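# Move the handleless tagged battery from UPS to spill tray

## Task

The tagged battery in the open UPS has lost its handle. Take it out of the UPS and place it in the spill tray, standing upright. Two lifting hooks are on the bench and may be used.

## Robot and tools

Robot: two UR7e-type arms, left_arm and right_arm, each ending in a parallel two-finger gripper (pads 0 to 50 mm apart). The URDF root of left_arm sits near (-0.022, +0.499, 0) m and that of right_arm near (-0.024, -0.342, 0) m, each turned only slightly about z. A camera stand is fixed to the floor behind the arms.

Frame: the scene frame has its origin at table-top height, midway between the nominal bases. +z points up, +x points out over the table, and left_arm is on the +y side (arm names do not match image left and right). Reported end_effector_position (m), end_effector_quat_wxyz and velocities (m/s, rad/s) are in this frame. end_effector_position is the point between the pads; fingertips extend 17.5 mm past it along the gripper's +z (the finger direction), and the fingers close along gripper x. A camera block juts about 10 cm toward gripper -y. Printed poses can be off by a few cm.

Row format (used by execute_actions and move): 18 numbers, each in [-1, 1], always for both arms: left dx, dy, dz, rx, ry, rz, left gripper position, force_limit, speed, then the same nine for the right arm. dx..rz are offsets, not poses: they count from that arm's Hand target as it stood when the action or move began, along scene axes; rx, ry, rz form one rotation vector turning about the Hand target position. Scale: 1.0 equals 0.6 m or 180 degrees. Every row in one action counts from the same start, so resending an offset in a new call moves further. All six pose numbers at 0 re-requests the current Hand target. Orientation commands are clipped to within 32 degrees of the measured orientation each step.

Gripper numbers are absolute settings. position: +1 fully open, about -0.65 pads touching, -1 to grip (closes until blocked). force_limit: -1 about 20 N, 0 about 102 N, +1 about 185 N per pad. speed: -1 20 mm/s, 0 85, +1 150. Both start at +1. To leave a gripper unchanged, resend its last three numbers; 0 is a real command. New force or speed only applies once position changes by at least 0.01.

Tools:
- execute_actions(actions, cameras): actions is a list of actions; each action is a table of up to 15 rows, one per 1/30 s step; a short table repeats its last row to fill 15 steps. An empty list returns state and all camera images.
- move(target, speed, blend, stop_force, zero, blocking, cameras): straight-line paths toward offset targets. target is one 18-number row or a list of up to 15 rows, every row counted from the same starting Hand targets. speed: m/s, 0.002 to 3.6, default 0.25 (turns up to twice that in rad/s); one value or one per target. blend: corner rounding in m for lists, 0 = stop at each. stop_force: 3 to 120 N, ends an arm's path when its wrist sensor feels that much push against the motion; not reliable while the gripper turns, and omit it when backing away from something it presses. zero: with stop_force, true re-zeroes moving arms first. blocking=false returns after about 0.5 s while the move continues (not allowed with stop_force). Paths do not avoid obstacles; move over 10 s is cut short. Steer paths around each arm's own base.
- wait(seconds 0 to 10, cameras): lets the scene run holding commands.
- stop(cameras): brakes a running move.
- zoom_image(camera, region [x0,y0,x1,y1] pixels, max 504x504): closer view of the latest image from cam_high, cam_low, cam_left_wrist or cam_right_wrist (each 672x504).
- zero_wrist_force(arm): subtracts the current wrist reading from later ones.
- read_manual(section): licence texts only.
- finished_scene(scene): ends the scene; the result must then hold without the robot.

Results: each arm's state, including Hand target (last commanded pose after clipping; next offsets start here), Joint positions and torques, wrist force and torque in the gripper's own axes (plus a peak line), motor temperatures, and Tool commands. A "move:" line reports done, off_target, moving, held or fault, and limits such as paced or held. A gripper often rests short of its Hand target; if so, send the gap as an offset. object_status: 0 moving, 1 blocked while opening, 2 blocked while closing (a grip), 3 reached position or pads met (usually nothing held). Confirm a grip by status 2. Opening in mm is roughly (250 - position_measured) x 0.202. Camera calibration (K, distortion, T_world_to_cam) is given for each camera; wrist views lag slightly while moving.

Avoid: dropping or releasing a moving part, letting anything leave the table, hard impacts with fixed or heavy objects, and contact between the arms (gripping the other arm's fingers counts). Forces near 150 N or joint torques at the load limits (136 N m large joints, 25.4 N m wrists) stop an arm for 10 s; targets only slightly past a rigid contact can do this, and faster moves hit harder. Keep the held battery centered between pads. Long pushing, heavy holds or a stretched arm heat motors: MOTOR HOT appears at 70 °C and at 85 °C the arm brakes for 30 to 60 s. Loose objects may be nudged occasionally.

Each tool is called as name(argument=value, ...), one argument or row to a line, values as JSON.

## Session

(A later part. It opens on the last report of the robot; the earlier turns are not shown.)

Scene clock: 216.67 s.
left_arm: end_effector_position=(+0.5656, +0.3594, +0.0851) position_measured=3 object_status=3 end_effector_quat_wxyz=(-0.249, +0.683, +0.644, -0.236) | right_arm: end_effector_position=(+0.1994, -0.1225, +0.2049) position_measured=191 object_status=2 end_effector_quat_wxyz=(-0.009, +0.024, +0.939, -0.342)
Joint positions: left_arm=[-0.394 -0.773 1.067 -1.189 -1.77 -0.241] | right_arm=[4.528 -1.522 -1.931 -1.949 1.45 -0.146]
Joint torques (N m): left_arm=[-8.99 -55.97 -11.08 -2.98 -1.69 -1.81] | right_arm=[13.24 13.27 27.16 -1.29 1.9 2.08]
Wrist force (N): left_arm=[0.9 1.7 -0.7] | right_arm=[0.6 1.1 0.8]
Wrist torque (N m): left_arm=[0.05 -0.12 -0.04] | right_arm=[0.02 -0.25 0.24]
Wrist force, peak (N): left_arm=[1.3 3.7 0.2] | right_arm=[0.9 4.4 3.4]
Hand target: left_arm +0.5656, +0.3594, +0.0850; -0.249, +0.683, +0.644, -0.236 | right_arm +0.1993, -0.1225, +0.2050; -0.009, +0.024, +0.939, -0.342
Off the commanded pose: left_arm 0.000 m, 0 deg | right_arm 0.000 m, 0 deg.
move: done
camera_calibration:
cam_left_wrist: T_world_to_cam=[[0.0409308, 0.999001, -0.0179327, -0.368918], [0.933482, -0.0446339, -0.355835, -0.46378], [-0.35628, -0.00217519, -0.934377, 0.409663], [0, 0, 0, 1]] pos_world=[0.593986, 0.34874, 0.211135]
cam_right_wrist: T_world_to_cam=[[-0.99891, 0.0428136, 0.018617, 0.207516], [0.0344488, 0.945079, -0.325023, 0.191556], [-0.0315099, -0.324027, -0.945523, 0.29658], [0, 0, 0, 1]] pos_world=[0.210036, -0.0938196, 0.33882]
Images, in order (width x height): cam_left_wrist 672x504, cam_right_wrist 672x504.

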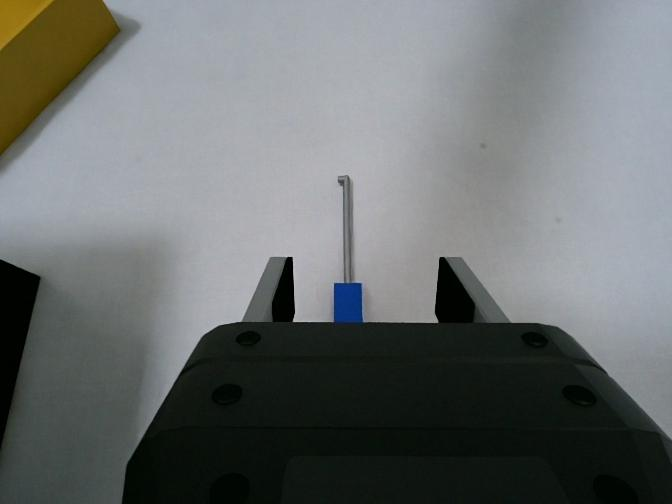

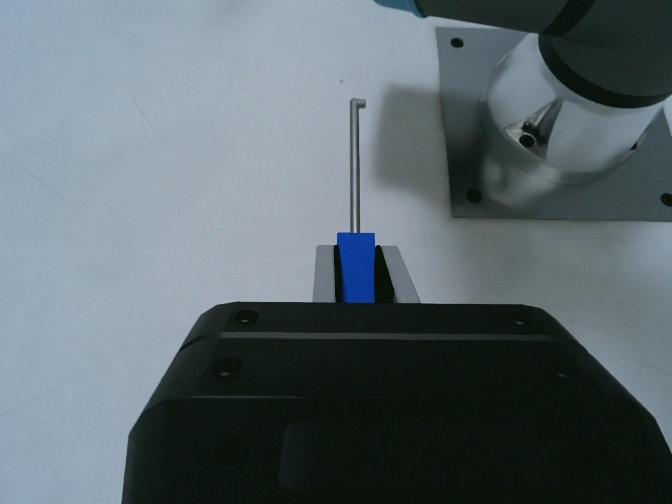

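move(
  target=[
    [-0.0108, -0.007, -0.067, 0, 0, 0, 1, 0, -0.3, 0.3, -0.13, 0.23, 0.2497, -0.0131, 0, -1, 0, -0.3],
    [-0.0108, -0.007, -0.067, 0, 0, 0, 1, 0, -0.3, 0.6262, 0.0, 0.25, 0.4993, -0.0262, 0, -1, 0, -0.3],
    [-0.0108, -0.007, -0.067, 0, 0, 0, 1, 0, -0.3, 0.6262, 0.1042, 0.2083, 0.4993, -0.0262, 0, -1, 0, -0.3],
  ],
  speed=[0.45, 0.45, 0.3],
  blend=[0.03, 0.03, 0],
  cameras=["cam_right_wrist", "cam_left_wrist"],
)

zoom_image(
  camera="cam_left_wrist",
  region=[300, 100, 430, 325],
)

zoom_image(
  camera="cam_right_wrist",
  region=[300, 60, 420, 160],
)

Scene clock: 225.23 s.
left_arm: end_effector_position=(+0.5591, +0.3552, +0.0448) position_measured=3 object_status=3 end_effector_quat_wxyz=(-0.249, +0.683, +0.644, -0.236) | right_arm: end_effector_position=(+0.5751, -0.0601, +0.3298) position_measured=191 object_status=2 end_effector_quat_wxyz=(+0.011, +0.023, +0.906, +0.422)
Joint positions: left_arm=[-0.403 -0.752 1.137 -1.282 -1.775 -0.248] | right_arm=[3.565 -1.846 -1.602 -0.813 2.345 -0.966]
Joint torques (N m): left_arm=[8.11 -67.41 -31.85 1.11 0.9 1.62] | right_arm=[0.24 46.84 34.18 4.94 2.99 1.28]
Wrist force (N): left_arm=[0.5 1.6 -0.9] | right_arm=[1.0 -2.8 3.0]
Wrist torque (N m): left_arm=[0.04 -0.04 0.12] | right_arm=[-0.34 -0.29 -0.16]
Wrist force, peak (N): left_arm=[1.0 2.0 -0.7] | right_arm=[1.3 -1.5 7.1]
Hand target: left_arm +0.5591, +0.3552, +0.0448; -0.249, +0.683, +0.644, -0.236 | right_arm +0.5751, -0.0600, +0.3299; +0.011, +0.023, +0.906, +0.422
Off the commanded pose: left_arm 0.000 m, 0 deg | right_arm 0.000 m, 0 deg.
move: done
camera_calibration:
cam_left_wrist: T_world_to_cam=[[0.0409308, 0.999001, -0.0179327, -0.365177], [0.933482, -0.0446339, -0.355835, -0.472205], [-0.35628, -0.00217519, -0.934377, 0.369776], [0, 0, 0, 1]] pos_world=[0.587486, 0.34454, 0.170935]
cam_right_wrist: T_world_to_cam=[[-0.999386, 0.0337464, -0.00947082, 0.586772], [0.0020388, 0.32572, 0.945464, -0.277356], [0.0349908, 0.944864, -0.325588, 0.280264], [0, 0, 0, 1]] pos_world=[0.57717, -0.194273, 0.359039]
Images, in order (width x height): cam_left_wrist 672x504, cam_right_wrist 672x504.

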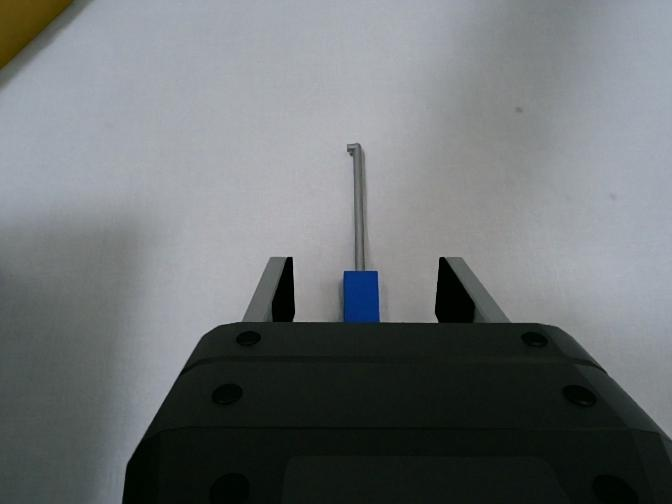

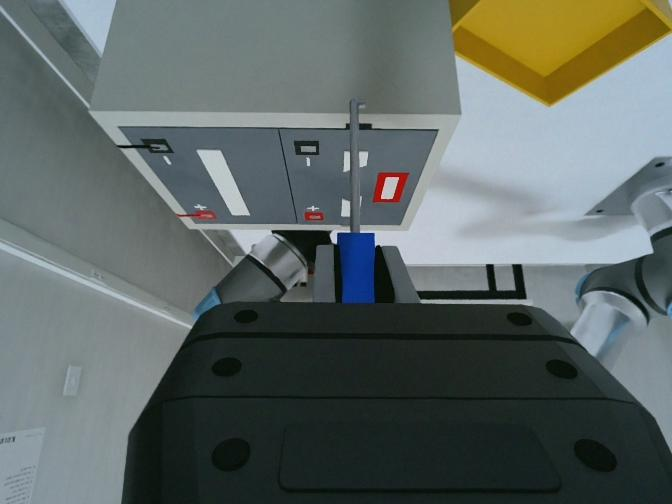

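Scaled by 2.240.

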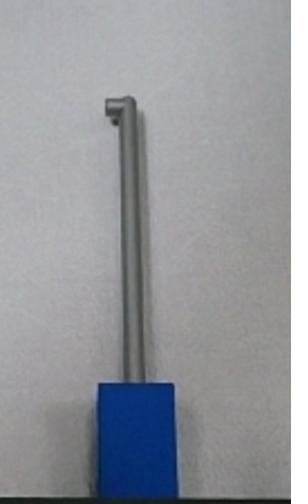

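Scaled by 4.200.

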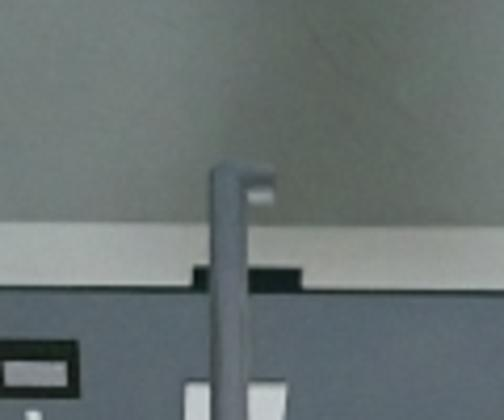

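move(
  target=[
    [0, 0, -0.037, 0, 0, 0, 1, 0, -0.3, -0.0033, 0.0942, -0.0498, 0, 0, 0, -1, 0, -0.3],
    [0, 0, -0.037, 0, 0, 0, -1, 0, -0.3, -0.0033, 0.0942, -0.0498, 0, 0, 0, -1, 0, -0.3],
    [0, 0, 0.333, 0, 0, 0, -1, 0, -0.3, -0.0033, 0.0942, -0.0498, 0, 0, 0, -1, 0, -0.3],
    [-0.098, -0.025, 0.475, -0.0288, -0.4992, 0, -1, 0, -0.3, -0.0033, 0.0942, -0.0498, 0, 0, 0, -1, 0, -0.3],
    [0.034, -0.183, 0.4753, -0.4052, -0.363, -0.3836, -1, 0, -0.3, -0.0033, 0.0942, -0.0498, 0, 0, 0, -1, 0, -0.3],
  ],
  speed=[0.06, 0.1, 0.3, 0.45, 0.45],
  blend=[0, 0, 0.03, 0.03, 0],
  cameras=["cam_right_wrist", "cam_left_wrist", "cam_high"],
)

zoom_image(
  camera="cam_right_wrist",
  region=[300, 60, 420, 160],
)

zoom_image(
  camera="cam_left_wrist",
  region=[300, 80, 420, 180],
)

Scene clock: 243.03 s.
left_arm: end_effector_position=(+0.5796, +0.2454, +0.3300) position_measured=192 object_status=2 end_effector_quat_wxyz=(+0.421, +0.906, -0.024, -0.011) | right_arm: end_effector_position=(+0.5731, -0.0035, +0.3001) position_measured=191 object_status=2 end_effector_quat_wxyz=(+0.011, +0.023, +0.906, +0.422)
Joint positions: left_arm=[-0.334 -1.272 1.531 -2.125 -2.403 1.182] | right_arm=[3.655 -1.903 -1.625 -0.659 2.302 -0.856]
Joint torques (N m): left_arm=[-9.23 -49.96 -24.56 -1.79 -2.25 1.76] | right_arm=[-14.17 49 33.35 1.2 3.33 -1.84]
Wrist force (N): left_arm=[-1.2 -1.7 -0.4] | right_arm=[0.9 -2.9 3.4]
Wrist torque (N m): left_arm=[-0.05 0.27 0.10] | right_arm=[-0.36 -0.28 -0.21]
Wrist force, peak (N): left_arm=[0.8 4.7 2.8] | right_arm=[1.1 -2.3 4.5]
Hand target: left_arm +0.5795, +0.2454, +0.3300; +0.421, +0.906, -0.024, -0.011 | right_arm +0.5731, -0.0035, +0.3001; +0.011, +0.023, +0.906, +0.422
Off the commanded pose: left_arm 0.000 m, 0 deg | right_arm 0.000 m, 0 deg.
move: done
camera_calibration:
cam_left_wrist: T_world_to_cam=[[0.99742, -0.069841, -0.0166281, -0.543704], [-0.00933829, -0.355852, 0.934496, -0.197677], [-0.0711832, -0.931929, -0.355586, 0.515239], [0, 0, 0, 1]] pos_world=[0.577132, 0.37185, 0.358899]
cam_right_wrist: T_world_to_cam=[[-0.999382, 0.0338071, -0.00959331, 0.582628], [0.00193835, 0.325602, 0.945505, -0.267584], [0.0350884, 0.944902, -0.325467, 0.217061], [0, 0, 0, 1]] pos_world=[0.57517, -0.137672, 0.329238]
Images, in order (width x height): cam_high 672x504, cam_left_wrist 672x504, cam_right_wrist 672x504.

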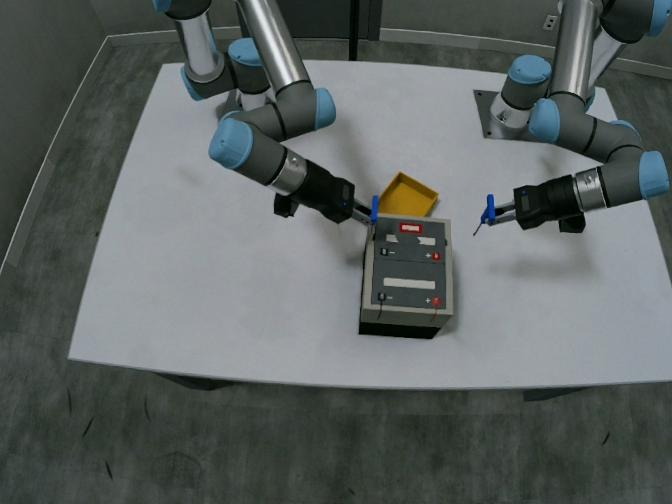

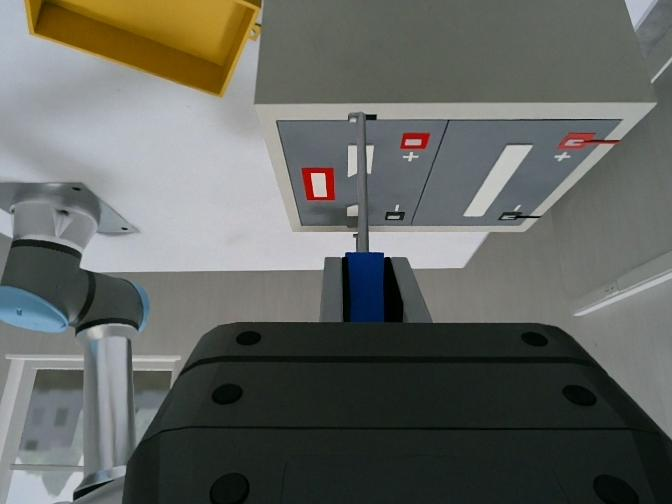

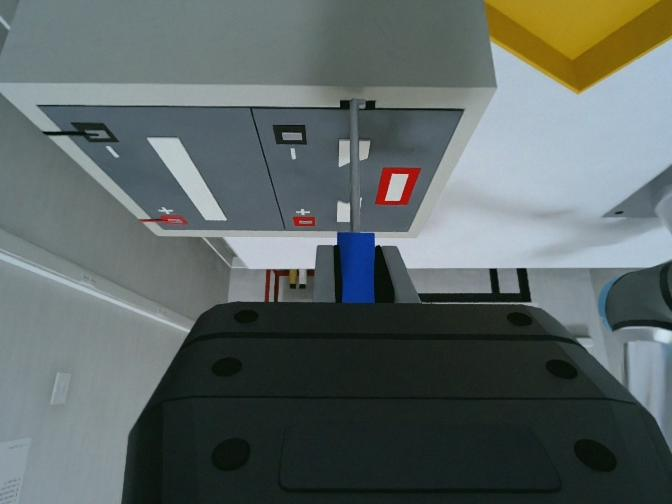

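Scaled by 4.200.

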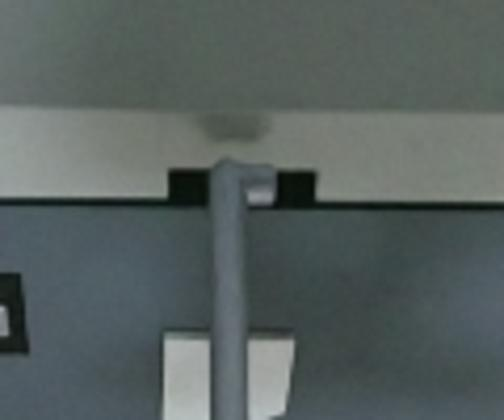

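Scaled by 4.200.

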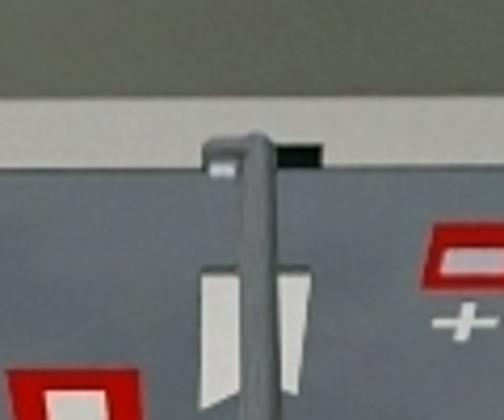

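move(
  target=[0.0047, -0.0733, -0.055, 0, 0, 0, -1, 0, -0.3, 0, -0.005, 0, 0, 0, 0, -1, 0, -0.3],
  speed=0.12,
)

move(
  target=[0, 0, -0.0233, 0, 0, 0, -1, 0, -0.3, 0, 0, -0.0183, 0, 0, 0, -1, 0, -0.3],
  speed=0.01,
  stop_force=4,
  cameras=["cam_left_wrist", "cam_right_wrist"],
)

zoom_image(
  camera="cam_right_wrist",
  region=[310, 60, 400, 130],
)

zoom_image(
  camera="cam_left_wrist",
  region=[310, 70, 410, 150],
)

Scene clock: 249.80 s.
left_arm: end_effector_position=(+0.5823, +0.2014, +0.2969) position_measured=192 object_status=2 end_effector_quat_wxyz=(+0.421, +0.906, -0.024, -0.011) | right_arm: end_effector_position=(+0.5731, -0.0065, +0.3001) position_measured=191 object_status=2 end_effector_quat_wxyz=(+0.011, +0.023, +0.906, +0.422)
Joint positions: left_arm=[-0.402 -1.22 1.566 -2.279 -2.381 1.09] | right_arm=[3.651 -1.9 -1.627 -0.662 2.305 -0.862]
Joint torques (N m): left_arm=[8.06 -53.52 -34.31 -3.34 -3.05 0.89] | right_arm=[-3.95 44.29 18.82 2.65 2.42 0.51]
Wrist force (N): left_arm=[-1.2 -1.7 -0.3] | right_arm=[0.9 -2.7 3.3]
Wrist torque (N m): left_arm=[-0.05 0.27 -0.06] | right_arm=[-0.34 -0.28 -0.16]
Wrist force, peak (N): left_arm=[-1.6 -0.9 -3.3] | right_arm=[0.9 -3.0 3.5]
Hand target: left_arm +0.5823, +0.2014, +0.2970; +0.421, +0.906, -0.024, -0.011 | right_arm +0.5731, -0.0065, +0.3001; +0.011, +0.023, +0.906, +0.422
Off the commanded pose: left_arm 0.000 m, 0 deg | right_arm 0.000 m, 0 deg.
move: done

Scene clock: 251.43 s.
left_arm: end_effector_position=(+0.5823, +0.2014, +0.2927) position_measured=192 object_status=2 end_effector_quat_wxyz=(+0.421, +0.906, -0.024, -0.011) | right_arm: end_effector_position=(+0.5731, -0.0065, +0.2964) position_measured=191 object_status=2 end_effector_quat_wxyz=(+0.011, +0.023, +0.906, +0.422)
Joint positions: left_arm=[-0.401 -1.217 1.573 -2.29 -2.381 1.09] | right_arm=[3.651 -1.904 -1.633 -0.654 2.305 -0.862]
Joint torques (N m): left_arm=[8.03 -49.43 -32.23 -2.11 0.62 -0.6] | right_arm=[7.2 48.12 31.06 1.45 0.55 1.69]
Wrist force (N): left_arm=[-1.7 2.7 -4.3] | right_arm=[0.4 -0.1 1.0]
Wrist torque (N m): left_arm=[-0.12 0.21 -0.10] | right_arm=[-0.34 -0.34 -0.20]
Wrist force, peak (N): left_arm=[-0.4 6.5 -8.1] | right_arm=[0.4 5.7 -3.0]
Hand target: left_arm +0.5823, +0.2014, +0.2927; +0.421, +0.906, -0.024, -0.011 (not the last commanded pose) | right_arm +0.5731, -0.0065, +0.2964; +0.011, +0.023, +0.906, +0.422 (not the last commanded pose)
Off the commanded pose: left_arm 0.010 m, 0 deg | right_arm 0.007 m, 0 deg.
move: contact (left_arm, right_arm)
camera_calibration:
cam_left_wrist: T_world_to_cam=[[0.997404, -0.070066, -0.0165957, -0.550117], [-0.00944177, -0.355757, 0.934531, -0.178434], [-0.0713829, -0.931948, -0.355495, 0.461263], [0, 0, 0, 1]] pos_world=[0.579931, 0.32785, 0.3216]
cam_right_wrist: T_world_to_cam=[[-0.999382, 0.033808, -0.00959339, 0.582698], [0.00193525, 0.325513, 0.945536, -0.263192], [0.0350894, 0.944933, -0.325377, 0.218793], [0, 0, 0, 1]] pos_world=[0.57517, -0.140772, 0.325637]
Images, in order (width x height): cam_left_wrist 672x504, cam_right_wrist 672x504.

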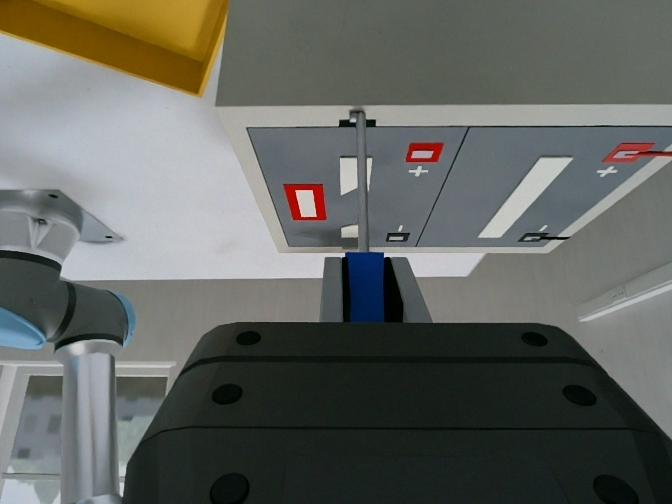

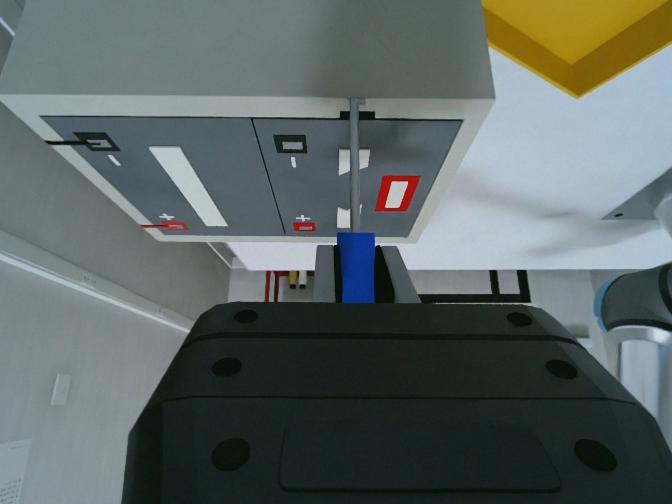

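Scaled by 5.600.

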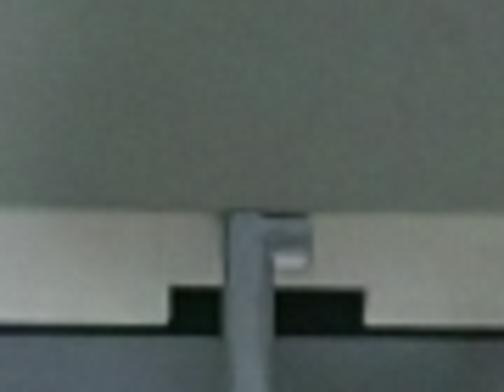

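Scaled by 5.040.

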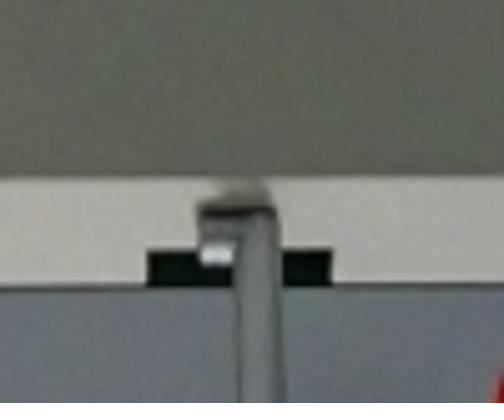

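move(
  target=[
    [0, 0, 0.005, 0, 0, 0, -1, 0, -0.3, 0, 0, 0.005, 0, 0, 0, -1, 0, -0.3],
    [-0.001, -0.0123, 0.005, 0, 0, 0, -1, 0, -0.3, 0.0009, 0.0175, 0.005, 0, 0, 0, -1, 0, -0.3],
  ],
  speed=0.04,
)

move(
  target=[0, 0, -0.0567, 0, 0, 0, -1, 0, -0.3, 0, 0, -0.0567, 0, 0, 0, -1, 0, -0.3],
  speed=0.015,
  stop_force=4,
  cameras=["cam_left_wrist", "cam_right_wrist"],
)

Scene clock: 260.83 s.
left_arm: end_effector_position=(+0.5817, +0.1939, +0.2957) position_measured=192 object_status=2 end_effector_quat_wxyz=(+0.422, +0.906, -0.024, -0.011) | right_arm: end_effector_position=(+0.5737, +0.0042, +0.2994) position_measured=191 object_status=2 end_effector_quat_wxyz=(+0.011, +0.023, +0.906, +0.422) end_effector_velocity=(+0.001, -0.002, +0.000) end_effector_angular_velocity=(+0.000, -0.004, -0.001)
Joint positions: left_arm=[-0.413 -1.216 1.566 -2.296 -2.377 1.074] | right_arm=[3.667 -1.91 -1.618 -0.649 2.297 -0.843]
Joint velocities: left_arm=[within noise] | right_arm=[-0.003 0 -0.001 0.001 -0.001 -0.005]
Joint torques (N m): left_arm=[9.52 -35.54 -30.84 -1.93 -1.75 1.52] | right_arm=[-14.27 45.13 16.44 2.42 2.12 -1.35]
Wrist force (N): left_arm=[-1.3 -1.4 -0.4] | right_arm=[0.9 -2.9 3.3]
Wrist torque (N m): left_arm=[0.00 0.28 0.13] | right_arm=[-0.36 -0.28 -0.25]
Wrist force, peak (N): left_arm=[-2.0 3.1 -4.3] | right_arm=[1.1 -3.2 3.5]
Hand target: left_arm +0.5817, +0.1940, +0.2957; +0.421, +0.906, -0.024, -0.011 | right_arm +0.5736, +0.0040, +0.2994; +0.011, +0.023, +0.906, +0.422
Off the commanded pose: left_arm 0.000 m, 0 deg | right_arm 0.000 m, 0 deg.
move: done

Scene clock: 264.40 s.
left_arm: end_effector_position=(+0.5817, +0.1940, +0.2617) position_measured=192 object_status=2 end_effector_quat_wxyz=(+0.422, +0.906, -0.024, -0.011) | right_arm: end_effector_position=(+0.5736, +0.0040, +0.2654) position_measured=191 object_status=2 end_effector_quat_wxyz=(+0.011, +0.023, +0.906, +0.422)
Joint positions: left_arm=[-0.413 -1.185 1.617 -2.376 -2.377 1.074] | right_arm=[3.666 -1.943 -1.667 -0.568 2.297 -0.844]
Joint torques (N m): left_arm=[8.88 -54.17 -33.95 -1.75 -2.93 -1.29] | right_arm=[-14.07 51.29 32.47 1.06 3.41 0.59]
Wrist force (N): left_arm=[-1.4 -1.7 -0.4] | right_arm=[0.8 -2.9 3.7]
Wrist torque (N m): left_arm=[-0.05 0.30 0.06] | right_arm=[-0.37 -0.26 -0.22]
Wrist force, peak (N): left_arm=[-1.4 -2.1 -0.4] | right_arm=[1.1 -3.3 3.5]
Hand target: left_arm +0.5817, +0.1940, +0.2617; +0.421, +0.906, -0.024, -0.011 | right_arm +0.5736, +0.0040, +0.2654; +0.011, +0.023, +0.906, +0.422
Off the commanded pose: left_arm 0.000 m, 0 deg | right_arm 0.000 m, 0 deg.
move: done
camera_calibration:
cam_left_wrist: T_world_to_cam=[[0.997404, -0.070066, -0.0165957, -0.550552], [-0.00944177, -0.355757, 0.934531, -0.152102], [-0.0713829, -0.931948, -0.355495, 0.443304], [0, 0, 0, 1]] pos_world=[0.579331, 0.32045, 0.2906]
cam_right_wrist: T_world_to_cam=[[-0.999383, 0.0337752, -0.00968779, 0.582669], [0.00183536, 0.325516, 0.945535, -0.237241], [0.0350891, 0.944933, -0.325377, 0.198764], [0, 0, 0, 1]] pos_world=[0.575771, -0.130272, 0.294637]
Images, in order (width x height): cam_left_wrist 672x504, cam_right_wrist 672x504.

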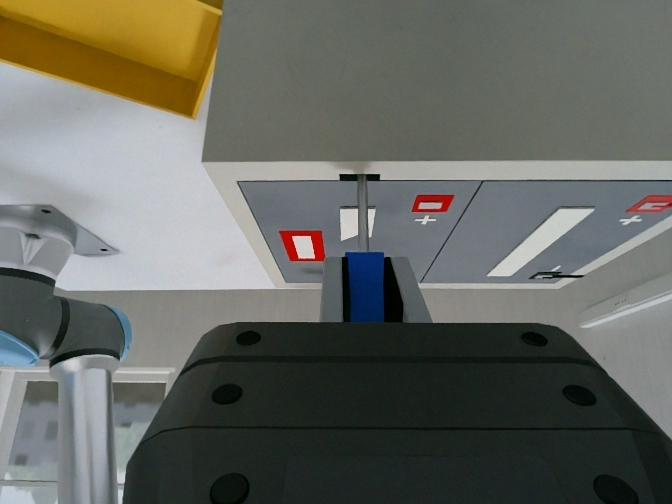

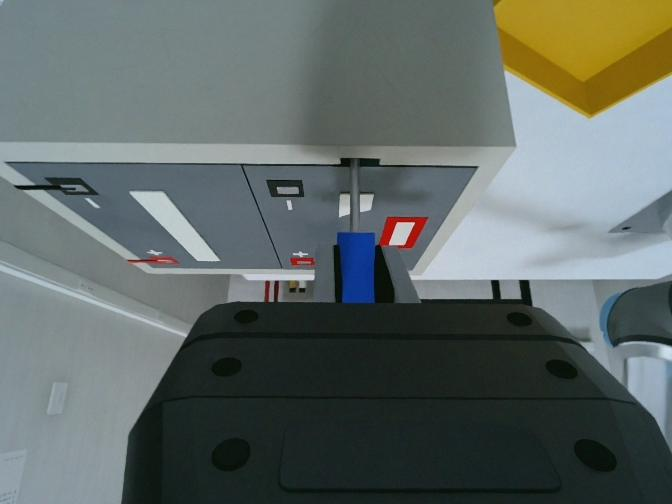

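move(
  target=[
    [-0.00465, -0.0002, 0, 0, 0, 0.0556, -1, 0, -0.3, -0.0046, 0.00065, 0, 0, 0, -0.0556, -1, 0, -0.3],
    [-0.0092, -0.0011, 0, 0, 0, 0.1111, -1, 0, -0.3, -0.009, 0.0021, 0, 0, 0, -0.1111, -1, 0, -0.3],
    [-0.0135, -0.0029, 0, 0, 0, 0.1667, -1, 0, -0.3, -0.0131, 0.0043, 0, 0, 0, -0.1667, -1, 0, -0.3],
    [-0.01745, -0.0053, 0, 0, 0, 0.2222, -1, 0, -0.3, -0.0168, 0.0071, 0, 0, 0, -0.2222, -1, 0, -0.3],
  ],
  speed=0.12,
  blend=[0.0005, 0.0005, 0.0005, 0],
)

move(
  target=[
    [-0.0035, -0.0032, 0, 0, 0, 0.0556, -1, 0, -0.3, -0.0031, 0.0035, 0, 0, 0, -0.0556, -1, 0, -0.3],
    [-0.0063, -0.0068, 0, 0, 0, 0.1111, -1, 0, -0.3, -0.0056, 0.0074, 0, 0, 0, -0.1111, -1, 0, -0.3],
    [-0.0085, -0.0109, 0, 0, 0, 0.1667, -1, 0, -0.3, -0.0073, 0.0117, 0, 0, 0, -0.1667, -1, 0, -0.3],
  ],
  speed=0.12,
  blend=[0.0005, 0.0005, 0],
)

Scene clock: 272.00 s.
left_arm: end_effector_position=(+0.5712, +0.1908, +0.2617) position_measured=192 object_status=2 end_effector_quat_wxyz=(+0.400, +0.860, +0.287, +0.134) | right_arm: end_effector_position=(+0.5634, +0.0083, +0.2655) position_measured=191 object_status=2 end_effector_quat_wxyz=(+0.155, +0.332, +0.844, +0.393)
Joint positions: left_arm=[-0.603 -1.357 1.963 -3.017 -1.833 0.229] | right_arm=[3.895 -1.784 -1.958 -0.102 1.665 -0.08]
Joint torques (N m): left_arm=[9.9 -21.8 -32.63 -2.09 -0.65 0.64] | right_arm=[-13.5 18.46 32.41 1.54 1.31 -1]
Wrist force (N): left_arm=[-1.2 -1.7 -0.3] | right_arm=[1.4 -2.5 2.8]
Wrist torque (N m): left_arm=[-0.05 0.29 -0.06] | right_arm=[-0.34 -0.34 -0.18]
Wrist force, peak (N): left_arm=[-1.8 -1.8 -0.4] | right_arm=[1.0 -3.2 3.6]
Hand target: left_arm +0.5713, +0.1908, +0.2617; +0.400, +0.860, +0.287, +0.134 | right_arm +0.5636, +0.0082, +0.2654; +0.155, +0.332, +0.844, +0.393
Off the commanded pose: left_arm 0.000 m, 0 deg | right_arm 0.000 m, 0 deg.
move: done

Scene clock: 274.60 s.
left_arm: end_effector_position=(+0.5661, +0.1842, +0.2617) position_measured=192 object_status=2 end_effector_quat_wxyz=(+0.351, +0.756, +0.500, +0.233) | right_arm: end_effector_position=(+0.5591, +0.0154, +0.2655) position_measured=191 object_status=2 end_effector_quat_wxyz=(+0.251, +0.539, +0.729, +0.339)
Joint positions: left_arm=[-0.842 -1.42 2.038 -3.015 -1.256 -0.277] | right_arm=[4.121 -1.754 -1.975 -0.216 1.105 0.435]
Joint torques (N m): left_arm=[8.9 -36.23 -32.79 -6.56 0.17 0.5] | right_arm=[-14.42 22.09 12.47 6.72 0.57 -0.95]
Wrist force (N): left_arm=[-0.5 -2.2 -0.4] | right_arm=[1.2 -2.5 3.4]
Wrist torque (N m): left_arm=[-0.01 0.35 0.00] | right_arm=[-0.34 -0.31 -0.18]
Wrist force, peak (N): left_arm=[-1.2 -2.3 -0.6] | right_arm=[1.5 -2.8 3.7]
Hand target: left_arm +0.5662, +0.1843, +0.2617; +0.351, +0.756, +0.500, +0.233 | right_arm +0.5592, +0.0152, +0.2654; +0.251, +0.539, +0.729, +0.339
Off the commanded pose: left_arm 0.000 m, 0 deg | right_arm 0.000 m, 0 deg.
move: done

move(
  target=[0, -0.0067, 0, 0, 0, 0, -1, 0, -0.3, 0, 0.0067, 0, 0, 0, 0, -1, 0, -0.3],
  speed=0.006,
  stop_force=4,
)

move(
  target=[0, 0, 0.04, 0, 0, 0, -1, 0, -0.3, 0, 0, 0.04, 0, 0, 0, -1, 0, -0.3],
  speed=0.012,
  stop_force=10,
)

Scene clock: 278.50 s.
left_arm: end_effector_position=(+0.5662, +0.1819, +0.2617) position_measured=192 object_status=2 end_effector_quat_wxyz=(+0.351, +0.756, +0.500, +0.233) | right_arm: end_effector_position=(+0.5592, +0.0183, +0.2654) position_measured=191 object_status=2 end_effector_quat_wxyz=(+0.251, +0.539, +0.729, +0.339)
Joint positions: left_arm=[-0.845 -1.418 2.035 -3.014 -1.253 -0.279] | right_arm=[4.125 -1.758 -1.97 -0.219 1.102 0.438]
Joint torques (N m): left_arm=[6.95 -41.69 -11.69 -6.56 -1.15 1.5] | right_arm=[-13.54 42.62 13.08 7.15 1.57 -1.58]
Wrist force (N): left_arm=[2.8 -1.8 -1.5] | right_arm=[-0.7 -3.5 4.1]
Wrist torque (N m): left_arm=[0.03 0.47 0.27] | right_arm=[-0.33 -0.42 -0.37]
Wrist force, peak (N): left_arm=[4.8 -1.0 -3.0] | right_arm=[-0.7 -3.7 4.0]
Hand target: left_arm +0.5662, +0.1819, +0.2617; +0.351, +0.756, +0.500, +0.233 (not the last commanded pose) | right_arm +0.5592, +0.0183, +0.2654; +0.251, +0.539, +0.729, +0.339 (not the last commanded pose)
Off the commanded pose: left_arm 0.002 m, 0 deg | right_arm 0.001 m, 0 deg.
move: contact (left_arm, right_arm)

Scene clock: 280.27 s.
left_arm: end_effector_position=(+0.5662, +0.1819, +0.2697) position_measured=192 object_status=2 end_effector_quat_wxyz=(+0.351, +0.756, +0.500, +0.233) | right_arm: end_effector_position=(+0.5592, +0.0183, +0.2726) position_measured=191 object_status=2 end_effector_quat_wxyz=(+0.251, +0.539, +0.729, +0.339)
Joint positions: left_arm=[-0.845 -1.43 2.025 -2.991 -1.253 -0.279] | right_arm=[4.125 -1.748 -1.961 -0.239 1.102 0.438]
Joint torques (N m): left_arm=[7.12 -26.31 -18.17 -8.44 0 1.48] | right_arm=[-12.25 22.61 18.99 8.4 -3.52 -1.7]
Wrist force (N): left_arm=[1.2 -11.5 6.7] | right_arm=[0.0 -12.6 9.6]
Wrist torque (N m): left_arm=[0.21 0.43 0.27] | right_arm=[-0.40 -0.39 -0.35]
Wrist force, peak (N): left_arm=[0.4 -15.5 10.0] | right_arm=[-0.5 -19.1 14.6]
Hand target: left_arm +0.5662, +0.1819, +0.2697; +0.351, +0.756, +0.500, +0.233 (not the last commanded pose) | right_arm +0.5592, +0.0183, +0.2726; +0.251, +0.539, +0.729, +0.339 (not the last commanded pose)
Off the commanded pose: left_arm 0.016 m, 0 deg | right_arm 0.017 m, 0 deg.
move: contact (left_arm, right_arm)

move(
  target=[0, 0, 0.0333, 0, 0, 0, -1, 0, -0.3, 0, 0, 0.0333, 0, 0, 0, -1, 0, -0.3],
  speed=0.025,
)

move(
  target=[0, 0, 0.165, 0, 0, 0, -1, 0, -0.3, 0, 0, 0.165, 0, 0, 0, -1, 0, -0.3],
  speed=0.08,
  cameras=["cam_high", "cam_low"],
)

Scene clock: 284.00 s.
left_arm: end_effector_position=(+0.5662, +0.1819, +0.2900) position_measured=192 object_status=2 end_effector_quat_wxyz=(+0.351, +0.756, +0.500, +0.233) end_effector_velocity=(+0.000, +0.000, +0.001) end_effector_angular_velocity=(-0.002, -0.004, -0.001) | right_arm: end_effector_position=(+0.5592, +0.0183, +0.2928) position_measured=191 object_status=2 end_effector_quat_wxyz=(+0.251, +0.539, +0.729, +0.339) end_effector_velocity=(-0.001, +0.001, +0.000) end_effector_angular_velocity=(+0.003, -0.001, +0.002)
Joint positions: left_arm=[-0.845 -1.458 1.996 -2.935 -1.253 -0.279] | right_arm=[4.125 -1.722 -1.932 -0.293 1.102 0.438]
Joint velocities: left_arm=[0 0 0 -0.005 0 0.001] | right_arm=[0.001 0 -0.002 0.005 0.002 0]
Joint torques (N m): left_arm=[6.85 -29.14 -25.18 -11.53 0.1 0.93] | right_arm=[-11.79 28.04 25.21 11.34 -1.89 -0.79]
Wrist force (N): left_arm=[0.3 -15.4 10.0] | right_arm=[-0.6 -20.2 14.8]
Wrist torque (N m): left_arm=[0.27 0.46 0.25] | right_arm=[-0.56 -0.47 -0.40]
Wrist force, peak (N): left_arm=[0.1 -17.2 11.8] | right_arm=[0.0 -22.9 16.8]
Hand target: left_arm +0.5662, +0.1819, +0.2897; +0.351, +0.756, +0.500, +0.233 | right_arm +0.5592, +0.0183, +0.2926; +0.251, +0.539, +0.729, +0.339
Off the commanded pose: left_arm 0.000 m, 0 deg | right_arm 0.000 m, 0 deg.
move: done

Scene clock: 285.60 s.
left_arm: end_effector_position=(+0.5662, +0.1819, +0.3889) position_measured=192 object_status=2 end_effector_quat_wxyz=(+0.351, +0.756, +0.500, +0.233) | right_arm: end_effector_position=(+0.5592, +0.0183, +0.3917) position_measured=191 object_status=2 end_effector_quat_wxyz=(+0.252, +0.539, +0.729, +0.339)
Joint positions: left_arm=[-0.845 -1.555 1.826 -2.667 -1.253 -0.279] | right_arm=[4.125 -1.631 -1.761 -0.554 1.102 0.438]
Joint torques (N m): left_arm=[3.7 -27.51 -24.5 -11.59 0.96 -1.82] | right_arm=[-7.26 23.52 26.34 12.01 -0.43 1.96]
Wrist force (N): left_arm=[0.3 -15.5 10.0] | right_arm=[-0.9 -20.4 14.6]
Wrist torque (N m): left_arm=[0.27 0.48 0.24] | right_arm=[-0.56 -0.47 -0.40]
Wrist force, peak (N): left_arm=[0.3 -19.3 13.5] | right_arm=[-0.8 -24.0 17.6]
Hand target: left_arm +0.5662, +0.1819, +0.3887; +0.351, +0.756, +0.500, +0.233 | right_arm +0.5592, +0.0183, +0.3916; +0.251, +0.539, +0.729, +0.339
Off the commanded pose: left_arm 0.000 m, 0 deg | right_arm 0.000 m, 0 deg.
move: done
Images, in order (width x height): cam_high 672x504, cam_low 672x504.

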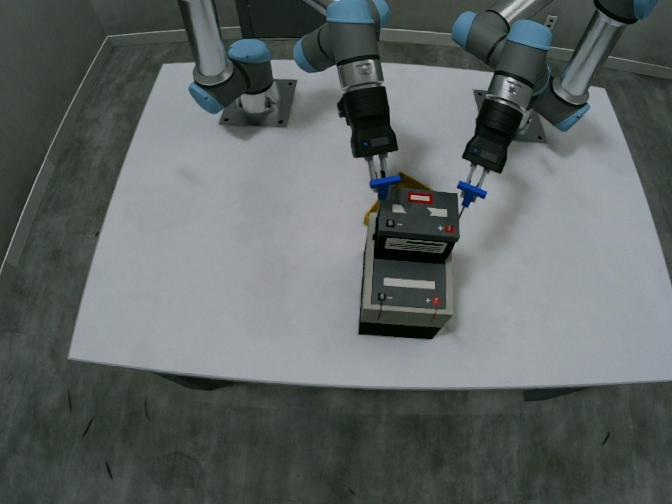

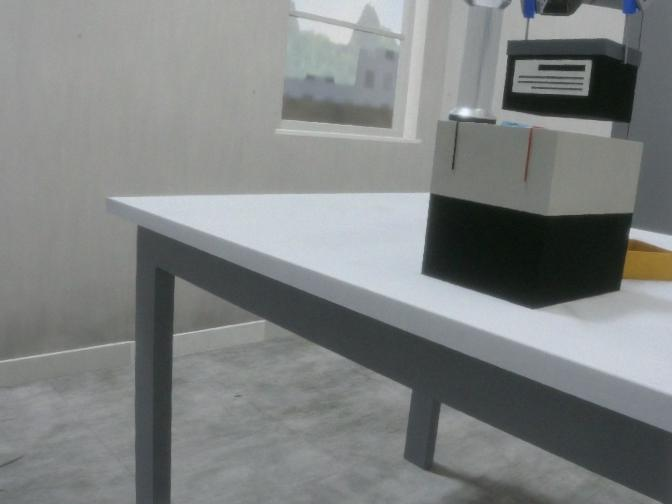

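move(
  target=[
    [-0.03775, -0.00077, 0, 0, 0, 0.02778, -1, 0, -0.3, -0.01442, -0.00007, 0, 0, 0, 0.02778, -1, 0, -0.3],
    [-0.07527, -0.00237, 0, 0, 0, 0.05556, -1, 0, -0.3, -0.02872, 0.00072, 0, 0, 0, 0.05556, -1, 0, -0.3],
    [-0.11242, -0.00497, 0, 0, 0, 0.08333, -1, 0, -0.3, -0.04297, 0.00253, 0, 0, 0, 0.08333, -1, 0, -0.3],
    [-0.14915, -0.00852, 0, 0, 0, 0.11111, -1, 0, -0.3, -0.05727, 0.00538, 0, 0, 0, 0.11111, -1, 0, -0.3],
    [-0.1854, -0.01297, 0, 0, 0, 0.13889, -1, 0, -0.3, -0.0717, 0.00925, 0, 0, 0, 0.13889, -1, 0, -0.3],
    [-0.22105, -0.01828, 0, 0, 0, 0.16667, -1, 0, -0.3, -0.08638, 0.01412, 0, 0, 0, 0.16667, -1, 0, -0.3],
    [-0.25605, -0.0244, 0, 0, 0, 0.19444, -1, 0, -0.3, -0.10137, 0.01998, 0, 0, 0, 0.19444, -1, 0, -0.3],
    [-0.29035, -0.03128, 0, 0, 0, 0.22222, -1, 0, -0.3, -0.11673, 0.02678, 0, 0, 0, 0.22222, -1, 0, -0.3],
    [-0.32385, -0.03883, 0, 0, 0, 0.25, -1, 0, -0.3, -0.13262, 0.0345, 0, 0, 0, 0.25, -1, 0, -0.3],
    [-0.3565, -0.047, 0, 0, 0, 0.27778, -1, 0, -0.3, -0.14903, 0.04308, 0, 0, 0, 0.27778, -1, 0, -0.3],
    [-0.38825, -0.0557, 0, 0, 0, 0.30556, -1, 0, -0.3, -0.16607, 0.05248, 0, 0, 0, 0.30556, -1, 0, -0.3],
    [-0.4191, -0.06487, 0, 0, 0, 0.33333, -1, 0, -0.3, -0.18383, 0.06263, 0, 0, 0, 0.33333, -1, 0, -0.3],
  ],
  speed=0.095,
  blend=[0.003, 0.003, 0.003, 0.003, 0.003, 0.003, 0.003, 0.003, 0.003, 0.003, 0.003, 0],
  cameras=["cam_high"],
)

Scene clock: 306.17 s.
left_arm: end_effector_position=(+0.3147, +0.1429, +0.3887) position_measured=192 object_status=2 end_effector_quat_wxyz=(+0.188, +0.405, +0.811, +0.377) | right_arm: end_effector_position=(+0.4490, +0.0559, +0.3915) position_measured=191 object_status=2 end_effector_quat_wxyz=(+0.048, +0.102, +0.901, +0.419)
Joint positions: left_arm=[-1.502 -1.538 1.484 -0.96 -0.862 -2.333] | right_arm=[3.928 -1.58 -1.816 -0.545 2.027 -0.427]
Joint torques (N m): left_arm=[10.41 -44.45 -19.7 -3.58 6.03 0.24] | right_arm=[-3.65 39.48 26.19 11.18 1.47 2.14]
Wrist force (N): left_arm=[2.7 -16.0 9.9] | right_arm=[-2.9 -21.1 13.2]
Wrist torque (N m): left_arm=[0.31 0.53 0.20] | right_arm=[-0.58 -0.62 -0.51]
Wrist force, peak (N): left_arm=[2.2 -15.6 11.6] | right_arm=[-1.0 -21.8 16.3]
Hand target: left_arm +0.3147, +0.1430, +0.3887; +0.188, +0.405, +0.811, +0.377 | right_arm +0.4489, +0.0559, +0.3916; +0.048, +0.102, +0.901, +0.419
Off the commanded pose: left_arm 0.000 m, 0 deg | right_arm 0.000 m, 0 deg.
move: done
Images, in order (width x height): cam_high 672x504.

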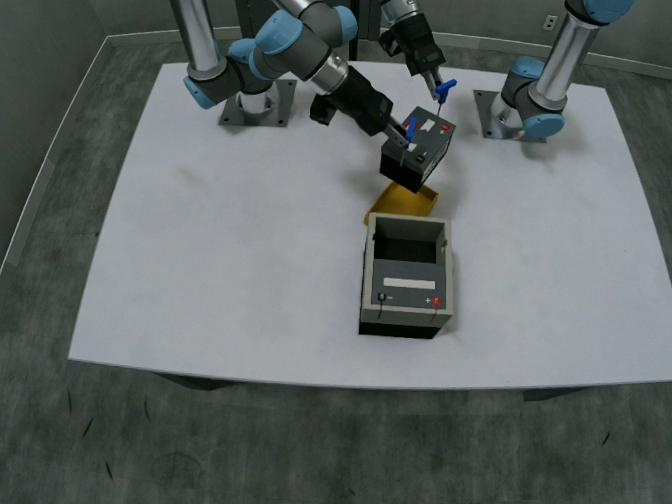

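move(
  target=[0, 0, -0.2945, 0, 0, 0, -1, 0, -0.3, 0, 0, -0.2945, 0, 0, 0, -1, 0, -0.3],
  speed=0.09,
  cameras=["cam_left_wrist", "cam_right_wrist", "cam_high"],
)

zoom_image(
  camera="cam_left_wrist",
  region=[300, 0, 450, 140],
)

zoom_image(
  camera="cam_right_wrist",
  region=[250, 0, 400, 140],
)

zoom_image(
  camera="cam_high",
  region=[340, 140, 480, 250],
)

Scene clock: 311.90 s.
left_arm: end_effector_position=(+0.3147, +0.1430, +0.2119) position_measured=192 object_status=2 end_effector_quat_wxyz=(+0.188, +0.405, +0.811, +0.378) | right_arm: end_effector_position=(+0.4489, +0.0559, +0.2147) position_measured=191 object_status=2 end_effector_quat_wxyz=(+0.048, +0.102, +0.901, +0.419)
Joint positions: left_arm=[-1.502 -1.465 1.867 -1.416 -0.862 -2.333] | right_arm=[3.928 -1.795 -2.088 -0.058 2.027 -0.427]
Joint torques (N m): left_arm=[0.17 -46.74 -38.4 -0.59 5.93 1.07] | right_arm=[8.71 49.51 37.67 6.33 2.27 2.55]
Wrist force (N): left_arm=[2.3 -15.7 9.8] | right_arm=[-2.7 -20.5 13.4]
Wrist torque (N m): left_arm=[0.36 0.52 0.20] | right_arm=[-0.50 -0.57 -0.50]
Wrist force, peak (N): left_arm=[2.1 -18.2 12.0] | right_arm=[-2.1 -23.8 15.6]
Hand target: left_arm +0.3147, +0.1430, +0.2120; +0.188, +0.405, +0.811, +0.377 | right_arm +0.4489, +0.0559, +0.2149; +0.048, +0.102, +0.901, +0.419
Off the commanded pose: left_arm 0.000 m, 0 deg | right_arm 0.000 m, 0 deg.
move: done
camera_calibration:
cam_left_wrist: T_world_to_cam=[[-0.58745, 0.809097, -0.0162938, 0.0843326], [0.278746, 0.221205, 0.934542, -0.299447], [0.759739, 0.544455, -0.355479, -0.113705], [0, 0, 0, 1]] pos_world=[0.219397, 0.0599133, 0.2408]
cam_right_wrist: T_world_to_cam=[[-0.978304, 0.206951, -0.0095744, 0.436542], [0.0585529, 0.320532, 0.945426, -0.231104], [0.198726, 0.924354, -0.325695, 0.0653001], [0, 0, 0, 1]] pos_world=[0.427626, -0.0766273, 0.243939]
Images, in order (width x height): cam_high 672x504, cam_left_wrist 672x504, cam_right_wrist 672x504.

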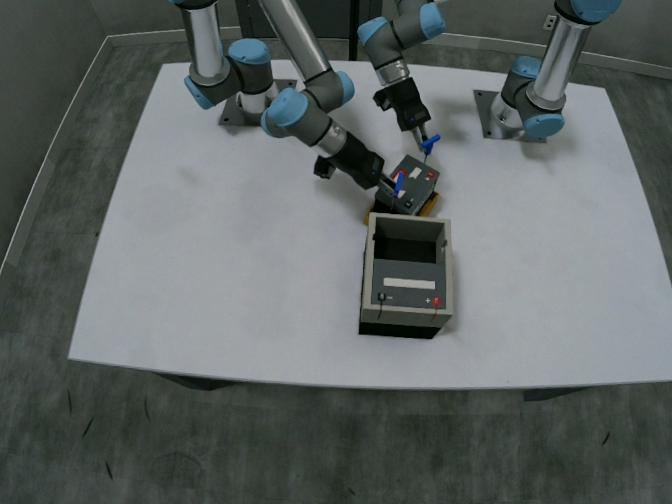

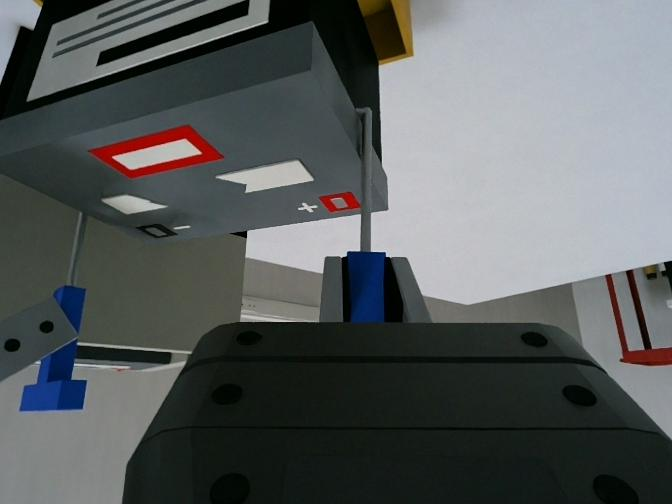

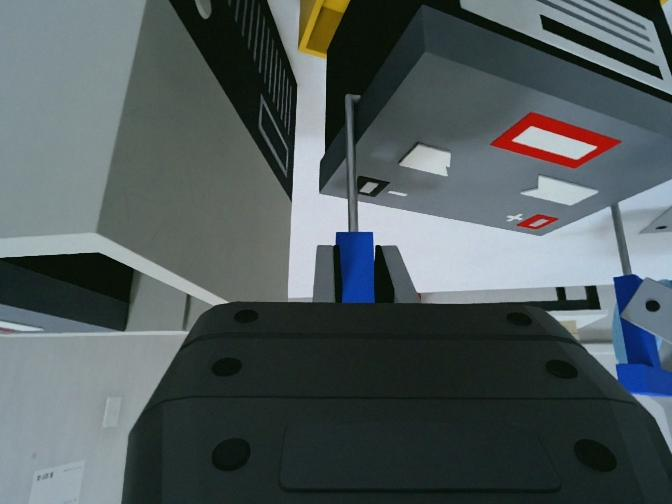

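Scaled by 3.360.

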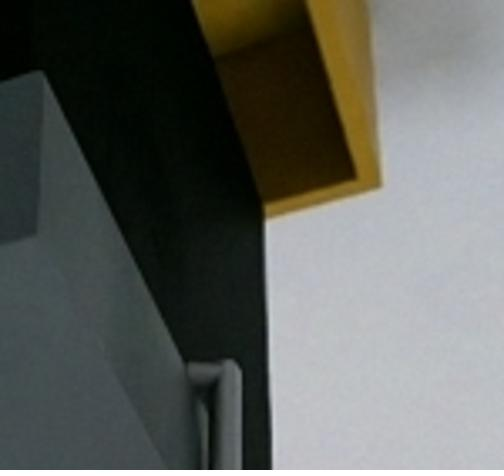

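Scaled by 3.360.

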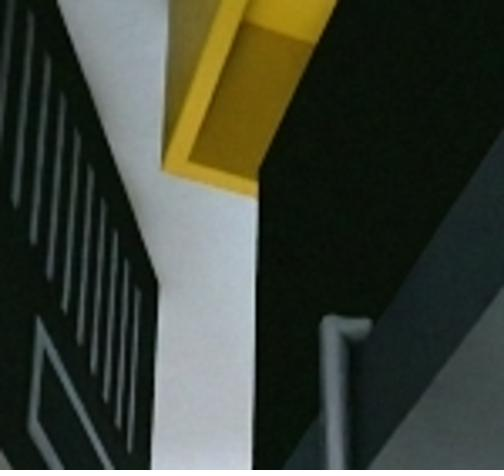

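Scaled by 3.600.

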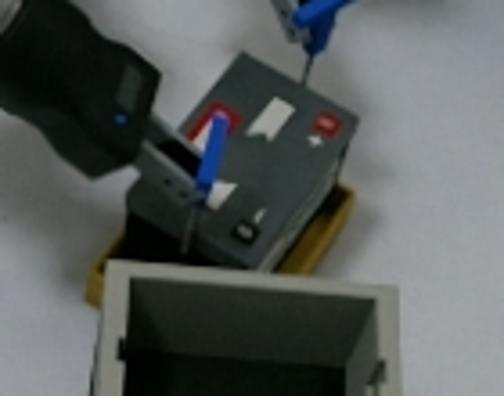

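move(
  target=[
    [-0.0077, -0.0052, 0, 0, 0, 0.0083, -1, 0, -0.3, -0.004, 0.0008, 0, 0, 0, 0.0083, -1, 0, -0.3],
    [-0.0077, -0.0052, -0.065, 0, 0, 0.0083, -1, 0, -0.3, -0.004, 0.0008, -0.065, 0, 0, 0.0083, -1, 0, -0.3],
  ],
  speed=[0.03, 0.04],
  blend=[0.001, 0],
)

move(
  target=[0, 0, -0.025, 0, 0, 0, -1, 0, -0.3, 0, 0, -0.025, 0, 0, 0, -1, 0, -0.3],
  speed=0.01,
  stop_force=7,
  cameras=["cam_left_wrist", "cam_right_wrist", "cam_high"],
)

Scene clock: 320.03 s.
left_arm: end_effector_position=(+0.3101, +0.1400, +0.1728) position_measured=192 object_status=2 end_effector_quat_wxyz=(+0.183, +0.394, +0.817, +0.380) end_effector_velocity=(+0.000, +0.001, +0.002) end_effector_angular_velocity=(+0.001, +0.000, +0.001) | right_arm: end_effector_position=(+0.4465, +0.0563, +0.1756) position_measured=191 object_status=2 end_effector_quat_wxyz=(+0.043, +0.091, +0.902, +0.420) end_effector_velocity=(-0.001, +0.000, +0.001) end_effector_angular_velocity=(-0.001, +0.002, +0.002)
Joint positions: left_arm=[-1.506 -1.408 1.907 -1.49 -0.879 -2.367] | right_arm=[3.923 -1.872 -2.119 0.039 2.048 -0.452]
Joint velocities: left_arm=[0.001 -0.002 -0.002 0.006 0 0] | right_arm=[0.001 0.003 0 -0.005 0.001 0]
Joint torques (N m): left_arm=[9.04 -48.05 -37.87 0.3 6 1.45] | right_arm=[13.47 52.93 34.35 5.39 1.56 2.39]
Wrist force (N): left_arm=[2.4 -15.6 9.8] | right_arm=[-2.5 -20.9 13.6]
Wrist torque (N m): left_arm=[0.34 0.50 0.23] | right_arm=[-0.55 -0.54 -0.43]
Wrist force, peak (N): left_arm=[2.4 -17.0 10.7] | right_arm=[-2.3 -22.6 14.9]
Hand target: left_arm +0.3101, +0.1399, +0.1730; +0.183, +0.394, +0.817, +0.380 | right_arm +0.4465, +0.0564, +0.1759; +0.043, +0.091, +0.902, +0.420
Off the commanded pose: left_arm 0.000 m, 0 deg | right_arm 0.000 m, 0 deg.
move: done

Scene clock: 322.17 s.
left_arm: end_effector_position=(+0.3101, +0.1399, +0.1622) position_measured=192 object_status=2 end_effector_quat_wxyz=(+0.183, +0.394, +0.817, +0.380) | right_arm: end_effector_position=(+0.4465, +0.0564, +0.1658) position_measured=191 object_status=2 end_effector_quat_wxyz=(+0.043, +0.091, +0.902, +0.420)
Joint positions: left_arm=[-1.506 -1.395 1.922 -1.519 -0.879 -2.367] | right_arm=[3.923 -1.893 -2.127 0.068 2.048 -0.452]
Joint torques (N m): left_arm=[9.06 -45.96 -35.73 -0.28 3.14 -0.15] | right_arm=[13.35 49.41 32.31 5.16 2.1 1.21]
Wrist force (N): left_arm=[3.9 -10.6 4.9] | right_arm=[-2.2 -14.4 9.8]
Wrist torque (N m): left_arm=[0.27 0.53 0.24] | right_arm=[-0.42 -0.54 -0.42]
Wrist force, peak (N): left_arm=[2.0 -15.9 9.8] | right_arm=[-2.3 -21.0 13.8]
Hand target: left_arm +0.3101, +0.1399, +0.1622; +0.183, +0.394, +0.817, +0.380 (not the last commanded pose) | right_arm +0.4465, +0.0564, +0.1658; +0.043, +0.091, +0.902, +0.420 (not the last commanded pose)
Off the commanded pose: left_arm 0.004 m, 0 deg | right_arm 0.005 m, 0 deg.
move: contact (left_arm, right_arm)
camera_calibration:
cam_left_wrist: T_world_to_cam=[[-0.608413, 0.793451, -0.0164149, 0.0919881], [0.272891, 0.228584, 0.934494, -0.250216], [0.745227, 0.564079, -0.355599, -0.124399], [0, 0, 0, 1]] pos_world=[0.216954, 0.0543782, 0.191099]
cam_right_wrist: T_world_to_cam=[[-0.983367, 0.181369, -0.00969852, 0.437401], [0.0500197, 0.321763, 0.945498, -0.181183], [0.174604, 0.929287, -0.325483, 0.0598729], [0, 0, 0, 1]] pos_world=[0.428735, -0.0766719, 0.195038]
Images, in order (width x height): cam_high 672x504, cam_left_wrist 672x504, cam_right_wrist 672x504.

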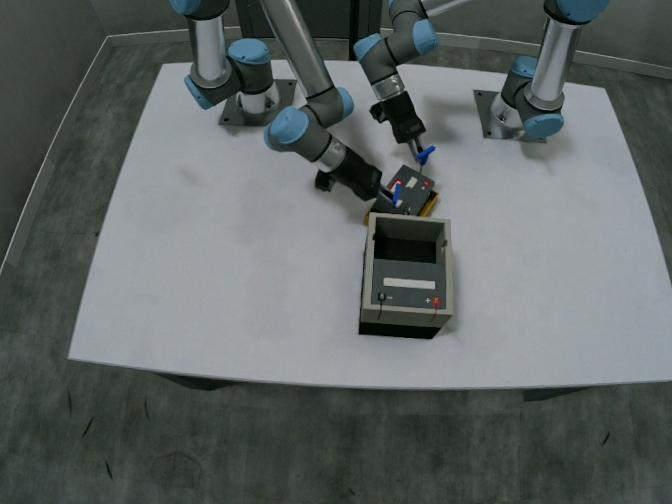

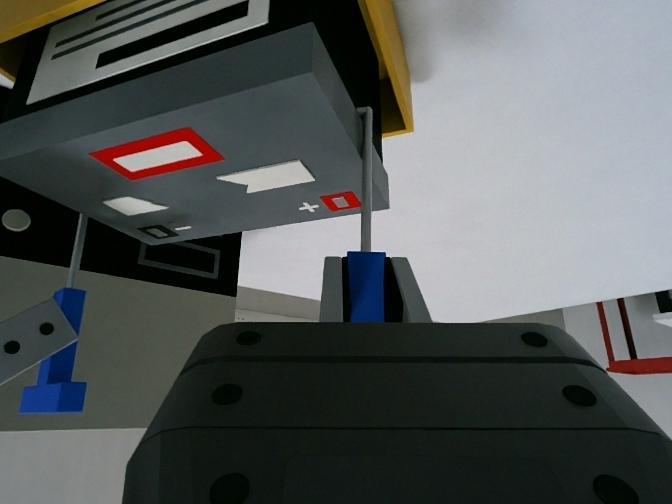

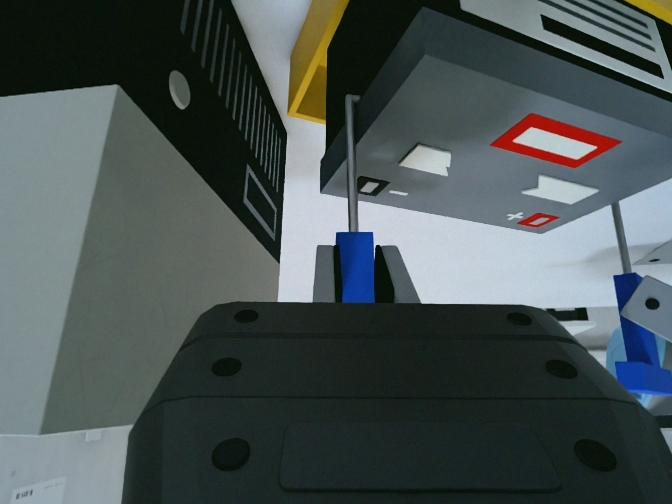

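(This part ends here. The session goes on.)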